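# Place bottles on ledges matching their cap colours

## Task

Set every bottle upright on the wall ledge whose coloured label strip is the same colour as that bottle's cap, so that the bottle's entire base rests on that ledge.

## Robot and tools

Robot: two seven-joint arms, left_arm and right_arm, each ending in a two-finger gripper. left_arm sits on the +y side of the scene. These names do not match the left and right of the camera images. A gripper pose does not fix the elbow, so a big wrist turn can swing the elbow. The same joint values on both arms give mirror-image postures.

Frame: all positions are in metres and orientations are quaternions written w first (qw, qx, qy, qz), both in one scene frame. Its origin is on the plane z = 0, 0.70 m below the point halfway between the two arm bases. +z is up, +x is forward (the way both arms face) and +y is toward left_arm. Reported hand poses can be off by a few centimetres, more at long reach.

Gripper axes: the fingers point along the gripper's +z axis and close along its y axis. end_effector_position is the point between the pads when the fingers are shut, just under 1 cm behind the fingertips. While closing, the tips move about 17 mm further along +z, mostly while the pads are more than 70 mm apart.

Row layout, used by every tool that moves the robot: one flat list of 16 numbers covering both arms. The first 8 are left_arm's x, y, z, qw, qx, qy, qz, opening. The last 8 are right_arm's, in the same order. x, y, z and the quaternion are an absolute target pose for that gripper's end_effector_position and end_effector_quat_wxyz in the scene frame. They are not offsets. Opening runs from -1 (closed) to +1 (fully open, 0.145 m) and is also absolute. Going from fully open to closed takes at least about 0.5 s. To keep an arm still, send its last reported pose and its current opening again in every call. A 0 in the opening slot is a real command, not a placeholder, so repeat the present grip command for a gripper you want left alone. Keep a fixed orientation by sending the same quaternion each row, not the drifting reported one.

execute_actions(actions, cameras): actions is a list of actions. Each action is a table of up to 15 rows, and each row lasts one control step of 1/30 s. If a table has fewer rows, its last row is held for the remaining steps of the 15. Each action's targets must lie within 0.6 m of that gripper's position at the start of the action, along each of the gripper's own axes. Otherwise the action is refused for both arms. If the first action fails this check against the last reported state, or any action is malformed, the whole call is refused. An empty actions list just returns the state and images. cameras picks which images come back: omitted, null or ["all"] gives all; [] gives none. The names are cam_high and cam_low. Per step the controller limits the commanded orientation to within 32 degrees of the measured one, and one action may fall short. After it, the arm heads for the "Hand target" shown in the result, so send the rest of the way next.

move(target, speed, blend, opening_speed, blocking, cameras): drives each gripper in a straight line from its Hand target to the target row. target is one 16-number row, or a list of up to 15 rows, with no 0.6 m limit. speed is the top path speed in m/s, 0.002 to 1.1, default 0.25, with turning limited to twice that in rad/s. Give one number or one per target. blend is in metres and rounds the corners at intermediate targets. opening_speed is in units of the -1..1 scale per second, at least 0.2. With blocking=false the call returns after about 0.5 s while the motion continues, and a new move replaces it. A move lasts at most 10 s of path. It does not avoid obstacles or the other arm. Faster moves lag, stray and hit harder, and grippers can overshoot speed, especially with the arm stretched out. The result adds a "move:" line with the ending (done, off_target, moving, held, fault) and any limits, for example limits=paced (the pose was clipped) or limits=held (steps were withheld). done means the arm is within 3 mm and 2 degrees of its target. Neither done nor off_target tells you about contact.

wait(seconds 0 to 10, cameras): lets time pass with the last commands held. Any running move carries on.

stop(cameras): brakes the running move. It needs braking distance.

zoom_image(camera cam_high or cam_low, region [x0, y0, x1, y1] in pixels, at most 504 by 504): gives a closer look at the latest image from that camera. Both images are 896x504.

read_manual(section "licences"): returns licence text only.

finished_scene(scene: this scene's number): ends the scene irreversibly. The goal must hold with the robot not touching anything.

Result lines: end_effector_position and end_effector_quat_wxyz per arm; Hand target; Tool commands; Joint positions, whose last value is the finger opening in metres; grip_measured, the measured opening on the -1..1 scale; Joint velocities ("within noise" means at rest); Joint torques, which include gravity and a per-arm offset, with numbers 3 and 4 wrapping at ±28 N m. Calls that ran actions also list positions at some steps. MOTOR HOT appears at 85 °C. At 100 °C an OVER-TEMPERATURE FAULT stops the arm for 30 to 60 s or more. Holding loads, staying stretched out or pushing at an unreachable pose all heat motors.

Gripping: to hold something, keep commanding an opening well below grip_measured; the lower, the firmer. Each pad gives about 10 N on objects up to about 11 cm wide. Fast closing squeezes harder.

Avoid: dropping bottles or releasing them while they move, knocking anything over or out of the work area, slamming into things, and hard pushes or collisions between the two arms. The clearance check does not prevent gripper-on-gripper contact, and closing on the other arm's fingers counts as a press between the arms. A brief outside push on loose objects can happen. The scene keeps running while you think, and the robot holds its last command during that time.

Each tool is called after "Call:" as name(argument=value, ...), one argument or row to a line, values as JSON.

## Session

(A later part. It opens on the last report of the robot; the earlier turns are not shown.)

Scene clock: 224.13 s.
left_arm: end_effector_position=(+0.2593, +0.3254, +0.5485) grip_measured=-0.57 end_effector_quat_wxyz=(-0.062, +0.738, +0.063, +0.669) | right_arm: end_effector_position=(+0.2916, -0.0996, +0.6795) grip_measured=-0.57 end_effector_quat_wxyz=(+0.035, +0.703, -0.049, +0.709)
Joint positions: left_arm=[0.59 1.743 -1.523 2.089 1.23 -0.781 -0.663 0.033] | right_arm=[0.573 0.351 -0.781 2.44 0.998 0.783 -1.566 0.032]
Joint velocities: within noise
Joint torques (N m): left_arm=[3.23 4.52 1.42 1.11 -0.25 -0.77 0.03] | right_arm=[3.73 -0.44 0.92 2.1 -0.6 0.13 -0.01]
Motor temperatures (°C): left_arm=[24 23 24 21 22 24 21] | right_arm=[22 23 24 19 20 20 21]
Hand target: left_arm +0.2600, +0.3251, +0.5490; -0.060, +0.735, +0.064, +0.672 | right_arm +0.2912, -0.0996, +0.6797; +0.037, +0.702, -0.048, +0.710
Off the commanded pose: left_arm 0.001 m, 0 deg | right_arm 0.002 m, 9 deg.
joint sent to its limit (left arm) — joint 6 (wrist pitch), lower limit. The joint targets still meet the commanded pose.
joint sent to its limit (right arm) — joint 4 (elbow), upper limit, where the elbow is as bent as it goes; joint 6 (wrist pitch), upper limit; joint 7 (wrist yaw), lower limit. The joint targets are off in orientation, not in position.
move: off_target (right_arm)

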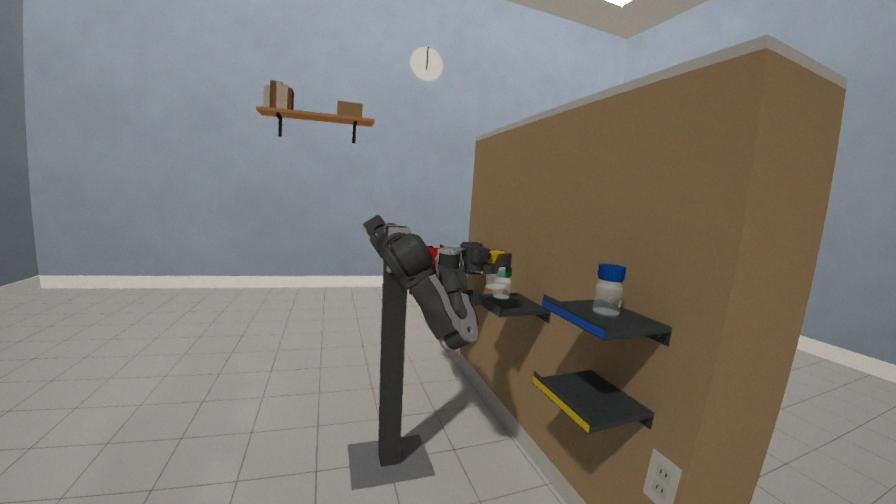

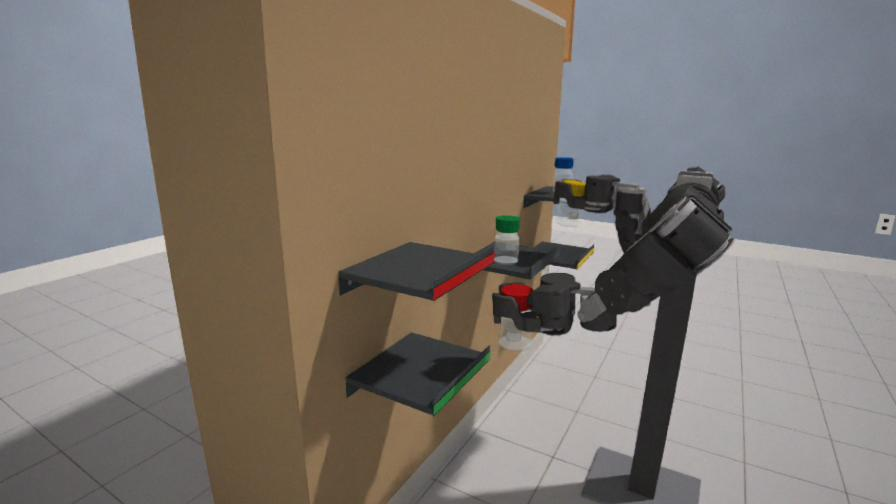

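Call:
move(
  target=[
    [0.26,0.33,0.64,-0.06,0.735,0.064,0.672,-0.7,0.25,-0.24,0.58,0,0.7372,0,0.6756,-0.7],
    [0.28,0.345,0.735,-0.06,0.735,0.064,0.672,-0.7,0.25,-0.35,0.547,0.0589,0.7344,-0.0643,0.673,-0.7],
    [0.41,0.385,0.735,-0.06,0.735,0.064,0.672,-0.7,0.408,-0.386,0.547,0.0589,0.7344,-0.0643,0.673,-0.7],
    [0.41,0.385,0.715,-0.06,0.735,0.064,0.672,-0.7,0.408,-0.386,0.518,0.0589,0.7344,-0.0643,0.673,-0.7],
  ],
  speed=[0.18,0.15,0.12,0.06],
)

Call:
zoom_image(
  camera="cam_high",
  region=[400, 190, 680, 420],
)

Call:
zoom_image(
  camera="cam_low",
  region=[380, 150, 600, 330],
)

Scene clock: 242.63 s.
left_arm: end_effector_position=(+0.4100, +0.3852, +0.7142) grip_measured=-0.57 end_effector_quat_wxyz=(-0.060, +0.738, +0.066, +0.669) | right_arm: end_effector_position=(+0.4069, -0.3865, +0.5145) grip_measured=-0.57 end_effector_quat_wxyz=(+0.061, +0.740, -0.064, +0.667)
Joint positions: left_arm=[1.546 1.4 -1.385 1.468 1.572 0.254 -0.249 0.033] | right_arm=[0.911 1.19 -1.467 1.193 1.547 -0.462 -0.171 0.032]
Joint velocities: within noise
Joint torques (N m): left_arm=[6.45 0.59 3.52 0.55 -0.08 -0.92 0.2] | right_arm=[5.5 4.47 4.62 0.4 0.01 -0.77 0.17]
Motor temperatures (°C): left_arm=[23 23 24 21 22 24 21] | right_arm=[22 23 23 19 20 20 21]
Hand target: left_arm +0.4100, +0.3850, +0.7151; -0.060, +0.735, +0.064, +0.672 | right_arm +0.4080, -0.3859, +0.5181; +0.059, +0.734, -0.064, +0.673
Off the commanded pose: left_arm 0.001 m, 0 deg | right_arm 0.004 m, 1 deg.
move: off_target (right_arm)

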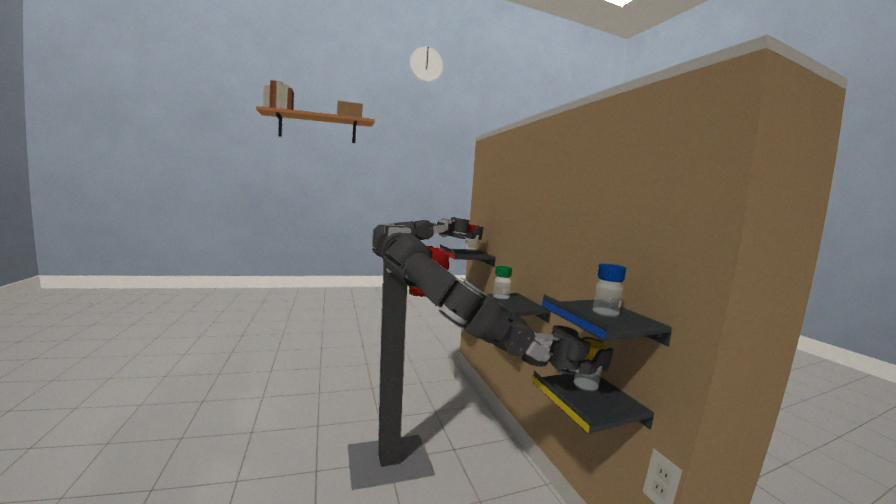

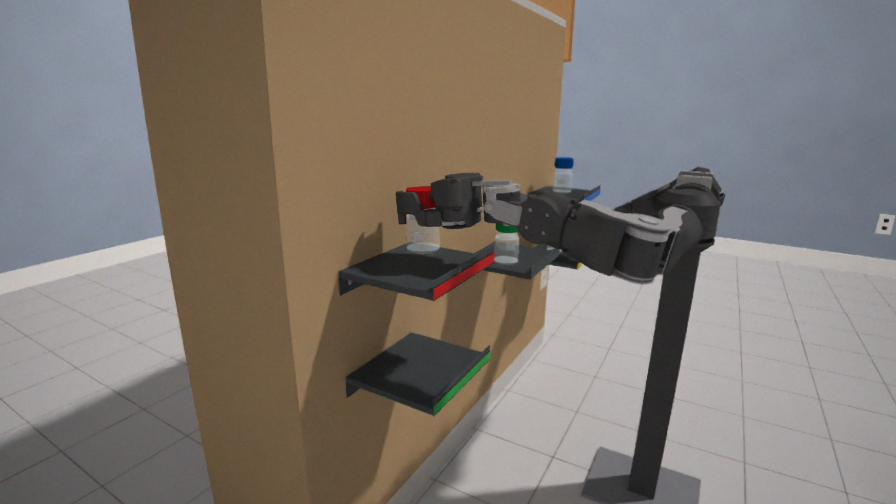

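Scaled by 1.800 from the camera's 896x504 image, which has a finer 1280x720 frame.

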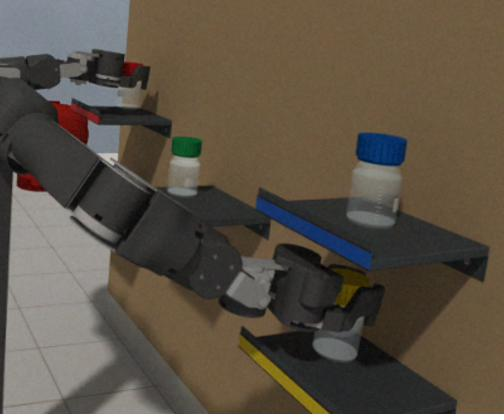

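Scaled by 2.291 from the camera's 896x504 image, which has a finer 1280x720 frame.

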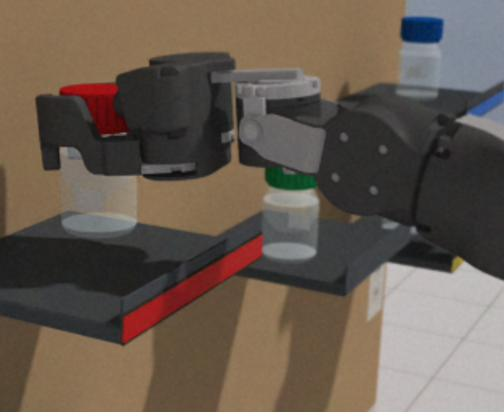

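Call:
move(
  target=[
    [0.41,0.385,0.695,-0.06,0.735,0.064,0.672,-0.7,0.408,-0.386,0.497,0.0589,0.7344,-0.0643,0.673,-0.7],
  ],
  speed=0.02,
  cameras=[],
)

Scene clock: 248.70 s.
left_arm: end_effector_position=(+0.4100, +0.3858, +0.6994) grip_measured=-0.57 end_effector_quat_wxyz=(-0.060, +0.731, +0.067, +0.676) | right_arm: end_effector_position=(+0.4094, -0.3889, +0.5059) grip_measured=-0.58 end_effector_quat_wxyz=(+0.063, +0.724, -0.064, +0.684)
Joint positions: left_arm=[1.475 1.409 -1.385 1.477 1.569 0.164 -0.248 0.033] | right_arm=[0.876 1.137 -1.467 1.11 1.553 -0.543 -0.143 0.032]
Joint velocities: within noise
Joint torques (N m): left_arm=[5.29 1.04 2.62 0.64 -0.06 -0.66 0.22] | right_arm=[3.28 3.2 2.52 0.21 0.31 -0.02 0.19]
Motor temperatures (°C): left_arm=[23 22 24 21 22 25 21] | right_arm=[22 23 23 19 20 20 21]
Hand target: left_arm +0.4099, +0.3851, +0.6951; -0.060, +0.735, +0.064, +0.672 | right_arm +0.4078, -0.3860, +0.4972; +0.059, +0.734, -0.064, +0.673
Off the commanded pose: left_arm 0.005 m, 1 deg | right_arm 0.009 m, 2 deg.
joint sent to its limit (right arm) — joint 5 (forearm roll), upper limit. The joint targets still meet the commanded pose.
move: off_target (left_arm, right_arm)
No camera images: "cameras" was empty.

Call:
move(
  target=[
    [0.41,0.385,0.6985,-0.06,0.735,0.064,0.672,0.15,0.408,-0.386,0.504,0.0589,0.7344,-0.0643,0.673,0.15],
    [0.31,0.365,0.701,-0.06,0.735,0.064,0.672,0.15,0.28,-0.363,0.506,0.0589,0.7344,-0.0643,0.673,0.15],
    [0.25,0.25,0.64,0,0.7372,0,0.6756,0.15,0.25,-0.35,0.48,0.0589,0.7344,-0.0643,0.673,0.15],
    [0.29,0.06,0.607,0,0.7372,0,0.6756,0.45,0.25,-0.35,0.46,0.0589,0.7344,-0.0643,0.673,0.15],
    [0.32,0.05,0.606,0,0.7372,0,0.6756,0.45,0.25,-0.35,0.46,0.0589,0.7344,-0.0643,0.673,0.15],
  ],
  speed=[0.03,0.12,0.2,0.2,0.12],
  opening_speed=0.9,
)

Call:
zoom_image(
  camera="cam_high",
  region=[400, 190, 680, 420],
)

Call:
zoom_image(
  camera="cam_low",
  region=[380, 150, 600, 330],
)

Scene clock: 271.23 s.
left_arm: end_effector_position=(+0.3194, +0.0507, +0.6063) grip_measured=+0.45 end_effector_quat_wxyz=(-0.002, +0.737, +0.000, +0.676) | right_arm: end_effector_position=(+0.2507, -0.3505, +0.4611) grip_measured=+0.15 end_effector_quat_wxyz=(+0.061, +0.734, -0.064, +0.674)
Joint positions: left_arm=[0.776 0.484 -1.236 2.175 1.025 0.304 -1.502 0.108] | right_arm=[-0.658 1.232 -0.27 1.669 1.073 -0.783 -0.422 0.087]
Joint velocities: within noise
Joint torques (N m): left_arm=[6.55 -0.28 2.29 2.54 -0.33 -0.19 0.23] | right_arm=[1.09 4.84 2.4 1.47 -0.02 -0.45 0.16]
Motor temperatures (°C): left_arm=[23 22 24 21 22 24 21] | right_arm=[22 23 23 19 20 20 21]
Hand target: left_arm +0.3200, +0.0500, +0.6059; +0.000, +0.737, +0.000, +0.676 | right_arm +0.2500, -0.3500, +0.4601; +0.059, +0.734, -0.064, +0.673
Off the commanded pose: left_arm 0.001 m, 0 deg | right_arm 0.001 m, 0 deg.
move: done

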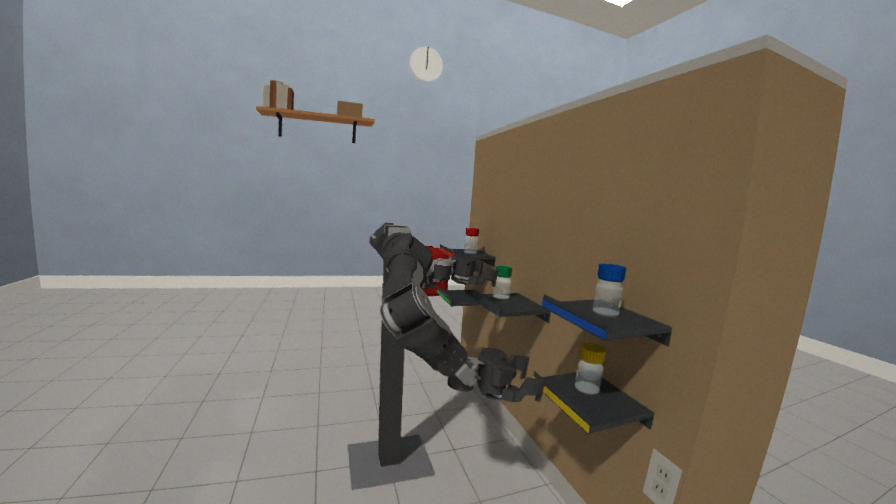

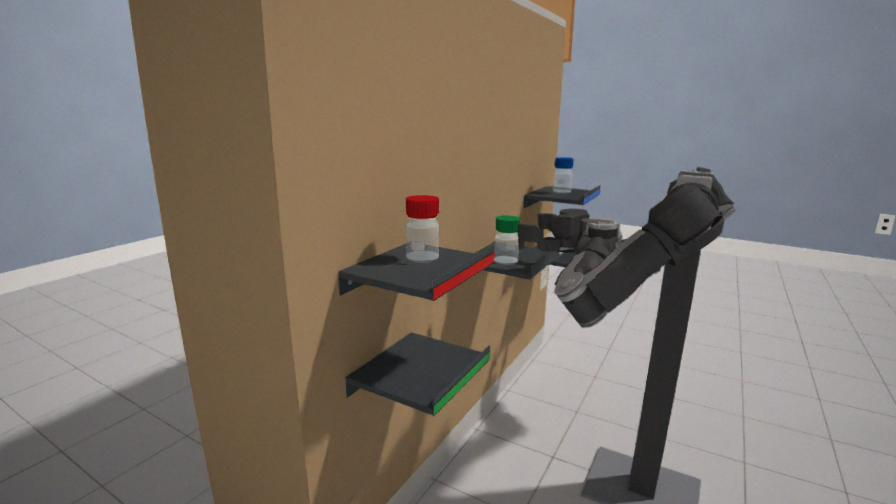

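Scaled by 1.800 from the camera's 896x504 image, which has a finer 1280x720 frame.

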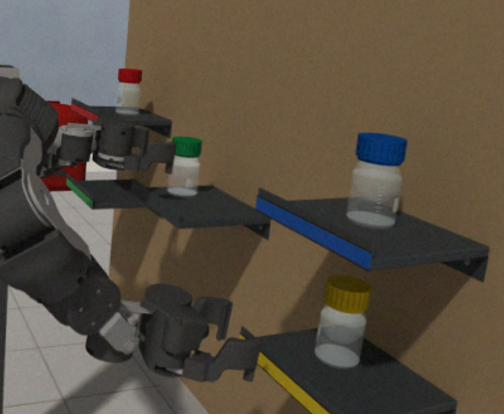

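Scaled by 2.291 from the camera's 896x504 image, which has a finer 1280x720 frame.

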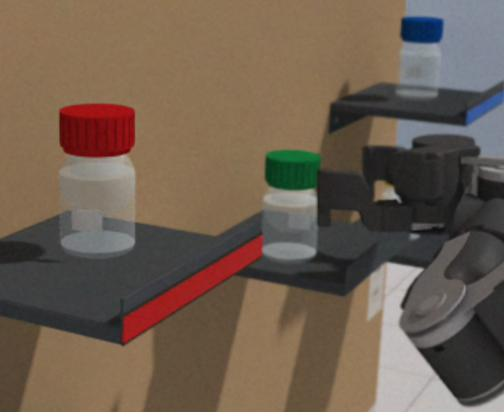

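Call:
move(
  target=[
    [0.402,0.049,0.605,0,0.7372,0,0.6756,0.45,0.25,-0.35,0.46,0.0589,0.7344,-0.0643,0.673,0.15],
    [0.402,0.049,0.605,0,0.7372,0,0.6756,-0.7,0.25,-0.35,0.46,0.0589,0.7344,-0.0643,0.673,0.15],
    [0.402,0.049,0.65,0,0.7372,0,0.6756,-0.7,0.25,-0.35,0.46,0.0589,0.7344,-0.0643,0.673,0.15],
    [0.30,0.07,0.65,0,0.7372,0,0.6756,-0.7,0.25,-0.35,0.46,0.0589,0.7344,-0.0643,0.673,0.15],
    [0.25,0.25,0.57,0,0.7372,0,0.6756,-0.7,0.25,-0.35,0.46,0.0589,0.7344,-0.0643,0.673,0.15],
    [0.26,0.345,0.55,-0.06,0.735,0.064,0.672,-0.7,0.25,-0.35,0.46,0.0589,0.7344,-0.0643,0.673,0.15],
  ],
  speed=[0.1,0.1,0.08,0.15,0.2,0.2],
  opening_speed=1.0,
  blend=[0,0,0,0.02,0.02,0],
)

Call:
zoom_image(
  camera="cam_low",
  region=[400, 190, 620, 370],
)

Scene clock: 292.70 s.
left_arm: end_effector_position=(+0.2597, +0.3466, +0.5498) grip_measured=-0.58 end_effector_quat_wxyz=(-0.066, +0.740, +0.064, +0.666) | right_arm: end_effector_position=(+0.2507, -0.3505, +0.4611) grip_measured=+0.15 end_effector_quat_wxyz=(+0.061, +0.734, -0.064, +0.674)
Joint positions: left_arm=[0.649 1.78 -1.564 2.023 1.334 -0.781 -0.523 0.032] | right_arm=[-0.658 1.232 -0.27 1.669 1.073 -0.783 -0.422 0.087]
Joint velocities: within noise
Joint torques (N m): left_arm=[3.13 4.92 1.4 1.36 -0.08 -0.79 0.23] | right_arm=[1.12 4.95 2.43 1.54 -0.01 -0.46 0.18]
Motor temperatures (°C): left_arm=[24 22 24 21 22 24 21] | right_arm=[21 23 23 19 20 20 21]
Hand target: left_arm +0.2601, +0.3449, +0.5501; -0.062, +0.739, +0.064, +0.668 | right_arm +0.2500, -0.3500, +0.4601; +0.059, +0.734, -0.064, +0.673
Off the commanded pose: left_arm 0.002 m, 1 deg | right_arm 0.001 m, 0 deg.
joint sent to its limit (left arm) — joint 3 (upper arm roll), lower limit; joint 6 (wrist pitch), lower limit. The joint targets still meet the commanded pose.
move: done

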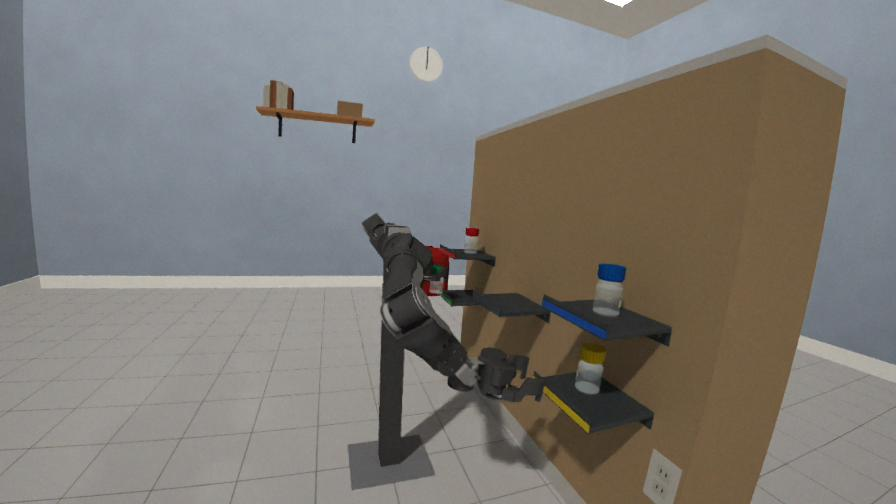

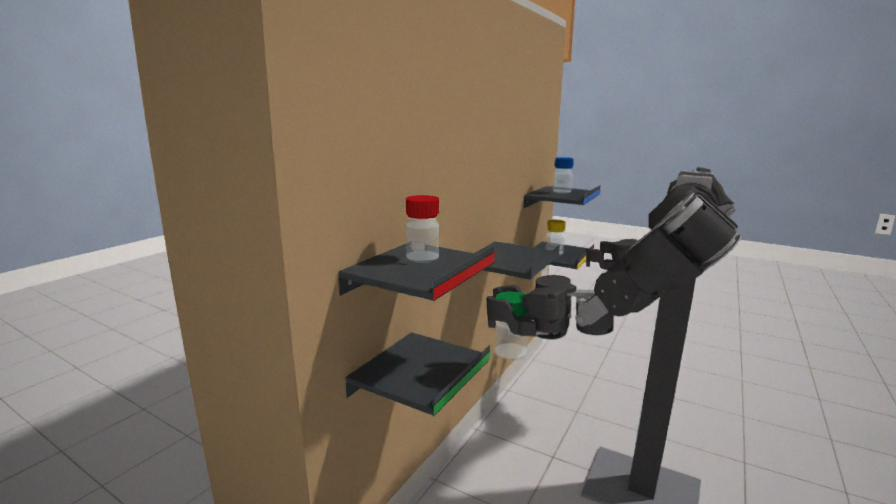

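Scaled by 2.291 from the camera's 896x504 image, which has a finer 1280x720 frame.

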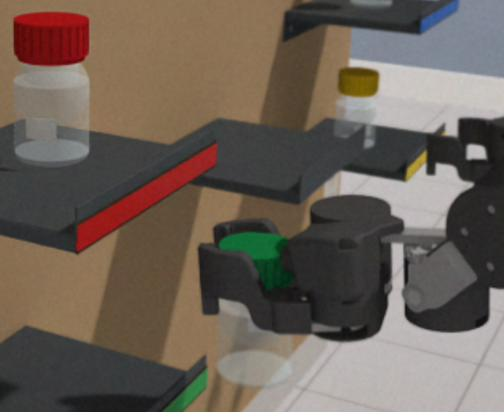

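Good. Insert, lower.

Call:
move(
  target=[
    [0.41,0.382,0.55,-0.06,0.735,0.064,0.672,-0.7,0.25,-0.35,0.46,0.0589,0.7344,-0.0643,0.673,0.15],
    [0.41,0.382,0.52,-0.06,0.735,0.064,0.672,-0.7,0.25,-0.35,0.46,0.0589,0.7344,-0.0643,0.673,0.15],
    [0.41,0.382,0.498,-0.06,0.735,0.064,0.672,-0.7,0.25,-0.35,0.46,0.0589,0.7344,-0.0643,0.673,0.15],
  ],
  speed=[0.12,0.06,0.02],
)

Call:
zoom_image(
  camera="cam_low",
  region=[340, 230, 560, 420],
)

Scene clock: 302.77 s.
left_arm: end_effector_position=(+0.4122, +0.3869, +0.5155) grip_measured=-0.58 end_effector_quat_wxyz=(-0.065, +0.715, +0.068, +0.693) | right_arm: end_effector_position=(+0.2507, -0.3505, +0.4611) grip_measured=+0.15 end_effector_quat_wxyz=(+0.061, +0.734, -0.064, +0.674)
Joint positions: left_arm=[0.846 1.138 -1.389 1.129 1.512 -0.532 -0.166 0.031] | right_arm=[-0.658 1.232 -0.27 1.669 1.073 -0.783 -0.422 0.087]
Joint velocities: within noise
Joint torques (N m): left_arm=[3.86 2.52 0.16 0.14 0.24 0.32 0.21] | right_arm=[1.02 4.92 2.39 1.51 -0.01 -0.46 0.15]
Motor temperatures (°C): left_arm=[24 22 24 21 22 24 21] | right_arm=[21 24 23 19 20 20 21]
Hand target: left_arm +0.4094, +0.3818, +0.4983; -0.060, +0.735, +0.064, +0.672 | right_arm +0.2500, -0.3500, +0.4601; +0.059, +0.734, -0.064, +0.673
Off the commanded pose: left_arm 0.018 m, 3 deg | right_arm 0.001 m, 0 deg.
move: off_target (left_arm)

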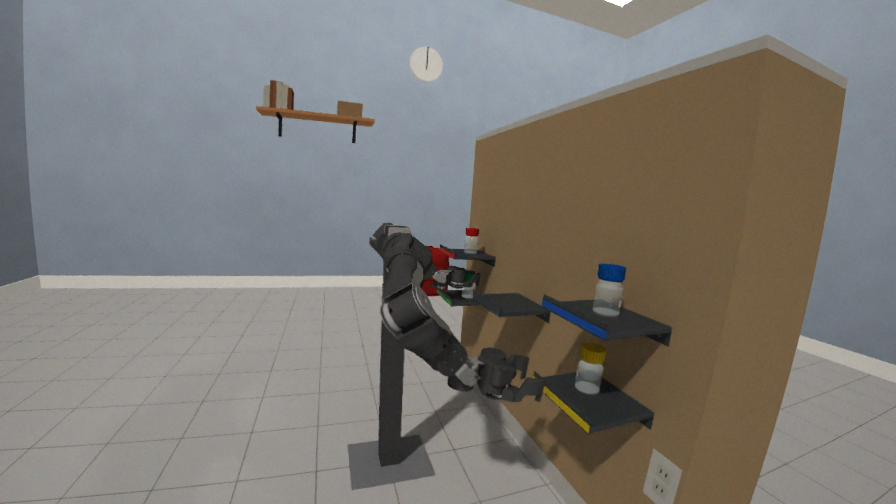

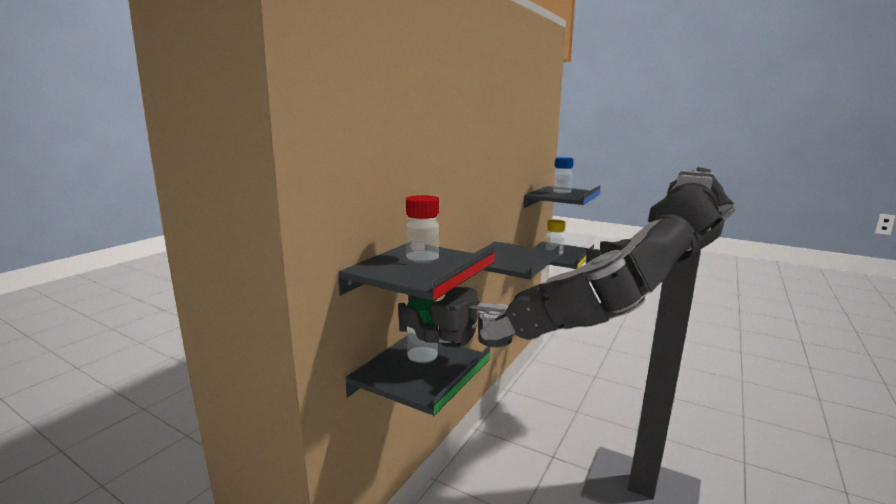

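Scaled by 2.291 from the camera's 896x504 image, which has a finer 1280x720 frame.

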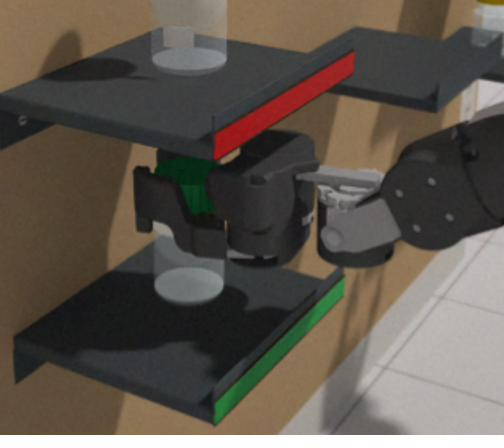

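Call:
zoom_image(
  camera="cam_high",
  region=[420, 220, 520, 320],
)

Scaled by 5.040 from the camera's 896x504 image, which has a finer 1280x720 frame.

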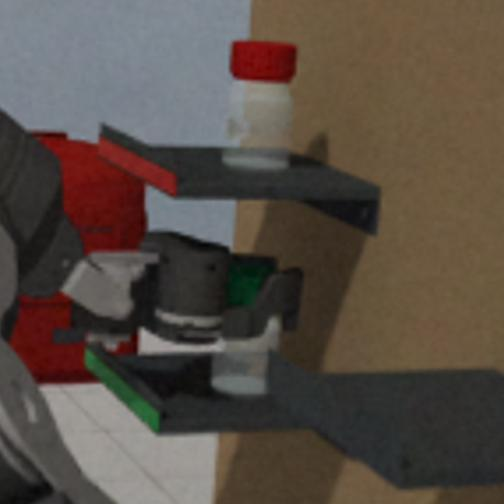

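Call:
move(
  target=[
    [0.411,0.385,0.511,-0.06,0.735,0.064,0.672,-0.7,0.25,-0.35,0.46,0.0589,0.7344,-0.0643,0.673,0.15],
  ],
  speed=0.03,
)

Call:
zoom_image(
  camera="cam_low",
  region=[340, 230, 560, 420],
)

Scene clock: 325.87 s.
left_arm: end_effector_position=(+0.4122, +0.3855, +0.5154) grip_measured=-0.58 end_effector_quat_wxyz=(-0.061, +0.728, +0.066, +0.680) | right_arm: end_effector_position=(+0.2507, -0.3505, +0.4611) grip_measured=+0.15 end_effector_quat_wxyz=(+0.061, +0.734, -0.064, +0.674)
Joint positions: left_arm=[0.862 1.156 -1.392 1.154 1.518 -0.478 -0.165 0.031] | right_arm=[-0.658 1.232 -0.27 1.669 1.073 -0.783 -0.422 0.087]
Joint velocities: within noise
Joint torques (N m): left_arm=[6.74 5.1 2 0.8 0.13 -0.19 0.21] | right_arm=[1.23 5.08 2.35 1.47 -0.02 -0.46 0.18]
Motor temperatures (°C): left_arm=[23 22 23 21 22 24 21] | right_arm=[21 24 23 19 20 20 21]
Hand target: left_arm +0.4110, +0.3850, +0.5109; -0.060, +0.735, +0.064, +0.672 | right_arm +0.2500, -0.3500, +0.4601; +0.059, +0.734, -0.064, +0.673
Off the commanded pose: left_arm 0.005 m, 1 deg | right_arm 0.001 m, 0 deg.
move: off_target (left_arm)

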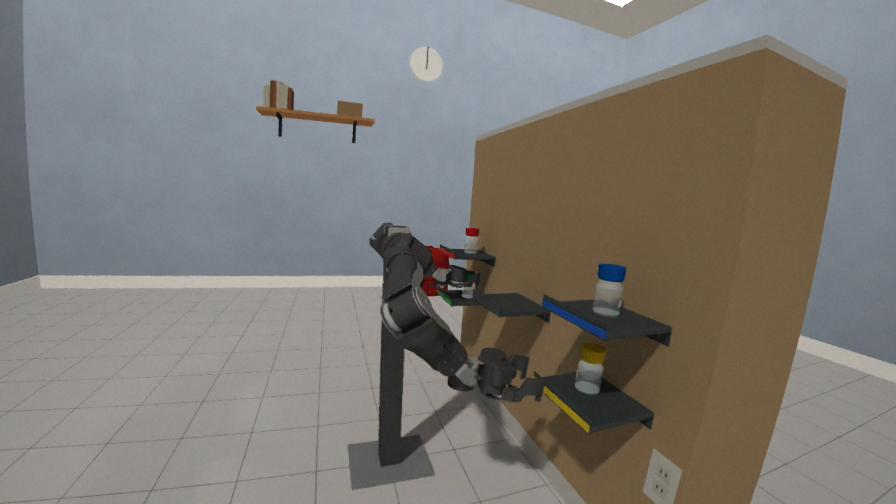

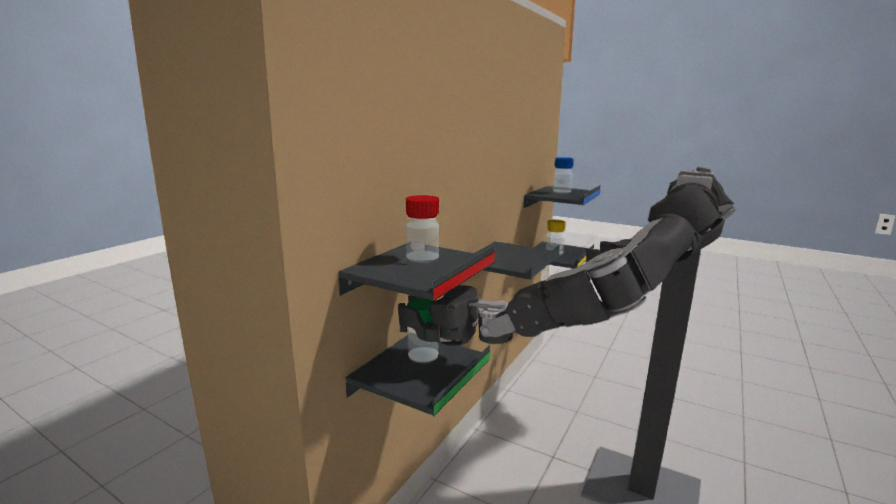

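Scaled by 2.291 from the camera's 896x504 image, which has a finer 1280x720 frame.

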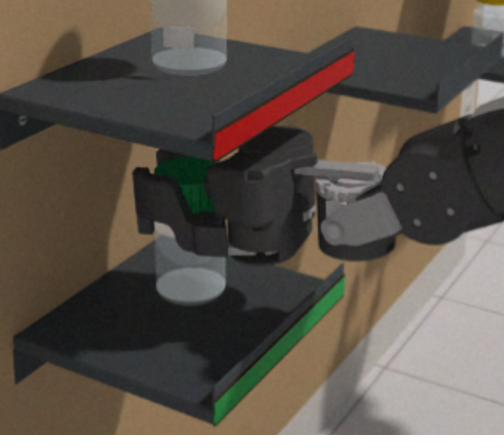

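Call:
move(
  target=[
    [0.412,0.3855,0.5125,-0.06,0.735,0.064,0.672,0.15,0.25,-0.35,0.46,0.0589,0.7344,-0.0643,0.673,0.15],
  ],
  speed=0.03,
  opening_speed=0.5,
)

Call:
zoom_image(
  camera="cam_low",
  region=[340, 230, 560, 420],
)

Call:
zoom_image(
  camera="cam_high",
  region=[420, 220, 520, 320],
)

Scene clock: 337.13 s.
left_arm: end_effector_position=(+0.4122, +0.3852, +0.5132) grip_measured=+0.15 end_effector_quat_wxyz=(-0.061, +0.734, +0.065, +0.674) | right_arm: end_effector_position=(+0.2507, -0.3505, +0.4611) grip_measured=+0.15 end_effector_quat_wxyz=(+0.061, +0.734, -0.064, +0.674)
Joint positions: left_arm=[0.863 1.156 -1.392 1.154 1.518 -0.46 -0.162 0.087] | right_arm=[-0.658 1.232 -0.27 1.669 1.073 -0.783 -0.422 0.087]
Joint velocities: within noise
Joint torques (N m): left_arm=[7.21 4.97 2.66 0.32 0.1 -0.53 0.22] | right_arm=[1.15 4.79 2.47 1.51 0.01 -0.45 0.16]
Motor temperatures (°C): left_arm=[24 23 24 21 21 24 21] | right_arm=[21 24 23 19 20 20 21]
Hand target: left_arm +0.4120, +0.3854, +0.5125; -0.060, +0.735, +0.064, +0.672 | right_arm +0.2500, -0.3500, +0.4601; +0.059, +0.734, -0.064, +0.673
Off the commanded pose: left_arm 0.001 m, 0 deg | right_arm 0.001 m, 0 deg.
move: done

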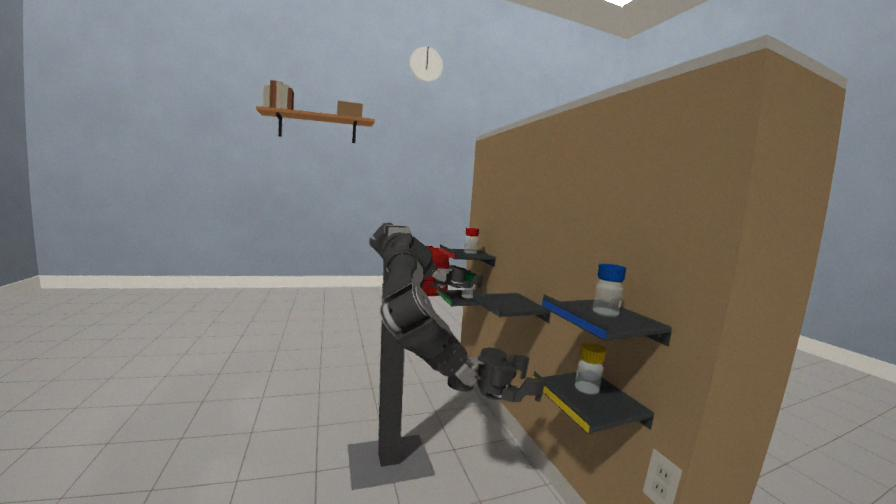

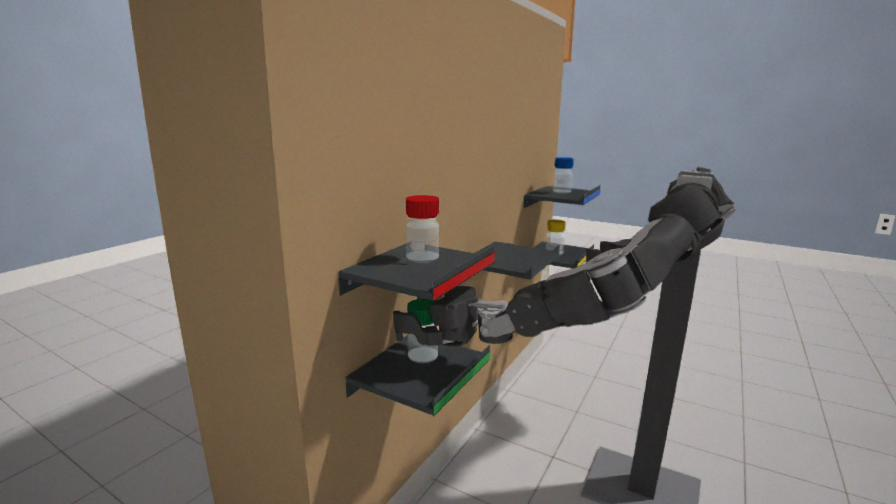

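Scaled by 2.291 from the camera's 896x504 image, which has a finer 1280x720 frame.

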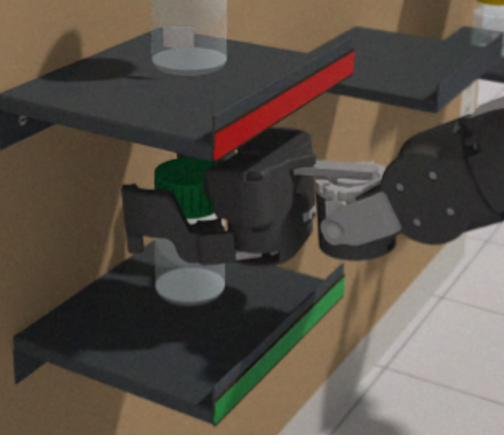

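Scaled by 5.040 from the camera's 896x504 image, which has a finer 1280x720 frame.

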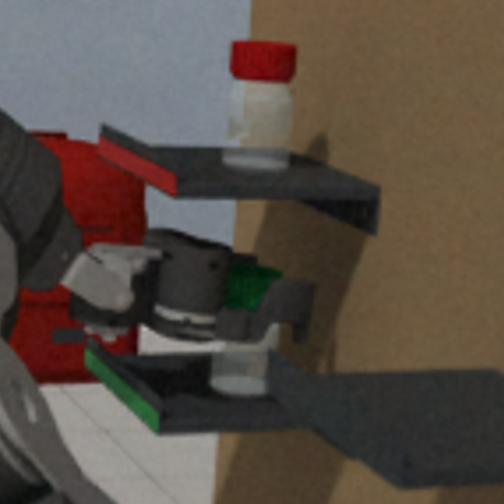

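Upright. Retract.

Call:
move(
  target=[
    [0.295,0.363,0.514,-0.06,0.735,0.064,0.672,0.15,0.25,-0.35,0.46,0.0589,0.7344,-0.0643,0.673,0.15],
    [0.25,0.34,0.48,-0.06,0.735,0.064,0.672,0.15,0.25,-0.35,0.46,0.0589,0.7344,-0.0643,0.673,0.15],
  ],
  speed=[0.12,0.2],
)

Call:
zoom_image(
  camera="cam_low",
  region=[330, 180, 610, 420],
)

Call:
zoom_image(
  camera="cam_high",
  region=[420, 210, 680, 440],
)

Scene clock: 348.77 s.
left_arm: end_effector_position=(+0.2512, +0.3406, +0.4826) grip_measured=+0.15 end_effector_quat_wxyz=(-0.094, +0.776, +0.055, +0.622) | right_arm: end_effector_position=(+0.2507, -0.3505, +0.4611) grip_measured=+0.15 end_effector_quat_wxyz=(+0.061, +0.734, -0.064, +0.674)
Joint positions: left_arm=[0.482 1.577 -1.564 1.897 1.181 -0.788 -0.714 0.087] | right_arm=[-0.658 1.232 -0.27 1.669 1.073 -0.783 -0.422 0.087]
Joint velocities: within noise
Joint torques (N m): left_arm=[2.07 4.79 1.02 1.39 -0.14 -0.53 -0.05] | right_arm=[1.07 5 2.44 1.5 -0.01 -0.45 0.18]
Motor temperatures (°C): left_arm=[25 23 24 21 21 24 21] | right_arm=[21 24 23 19 20 20 21]
Hand target: left_arm +0.2502, +0.3398, +0.4802; -0.094, +0.777, +0.056, +0.619 | right_arm +0.2500, -0.3500, +0.4601; +0.059, +0.734, -0.064, +0.673
Off the commanded pose: left_arm 0.003 m, 8 deg | right_arm 0.001 m, 0 deg.
joint sent to its limit (left arm) — joint 3 (upper arm roll), lower limit; joint 6 (wrist pitch), lower limit. The joint targets are off in orientation, not in position.
move: off_target (left_arm)

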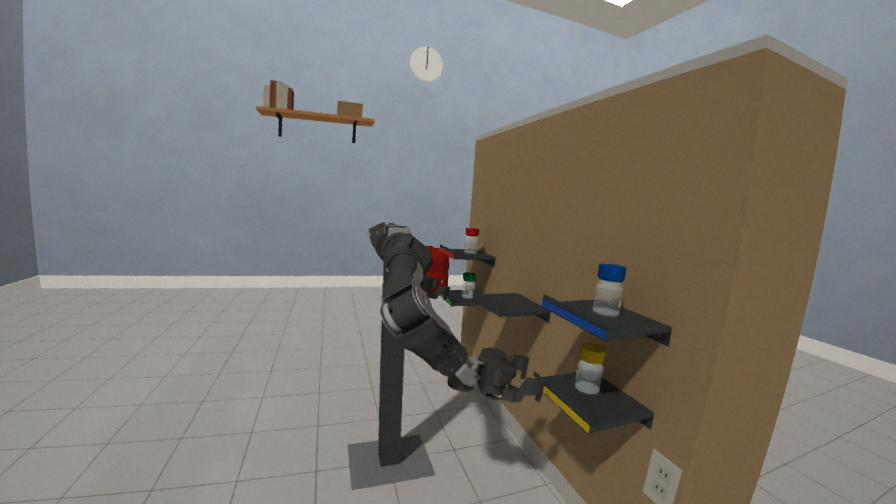

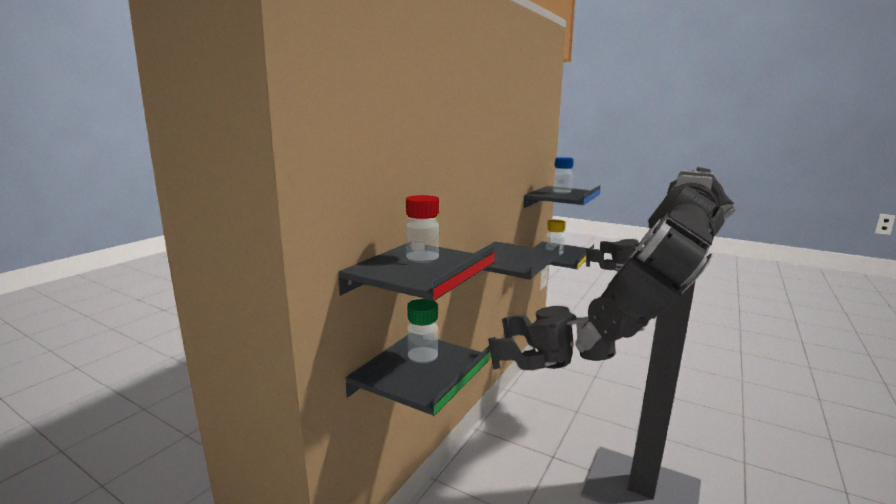

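Scaled by 1.800 from the camera's 896x504 image, which has a finer 1280x720 frame.

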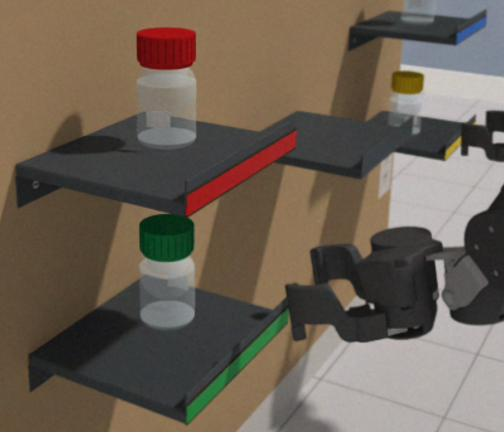

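Scaled by 1.938 from the camera's 896x504 image, which has a finer 1280x720 frame.

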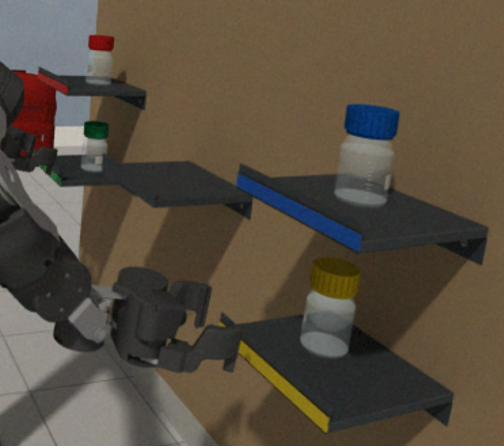

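All four stand on matching ledges.

Call:
finished_scene(
  scene=2,
)

The scene is finished: the task was done.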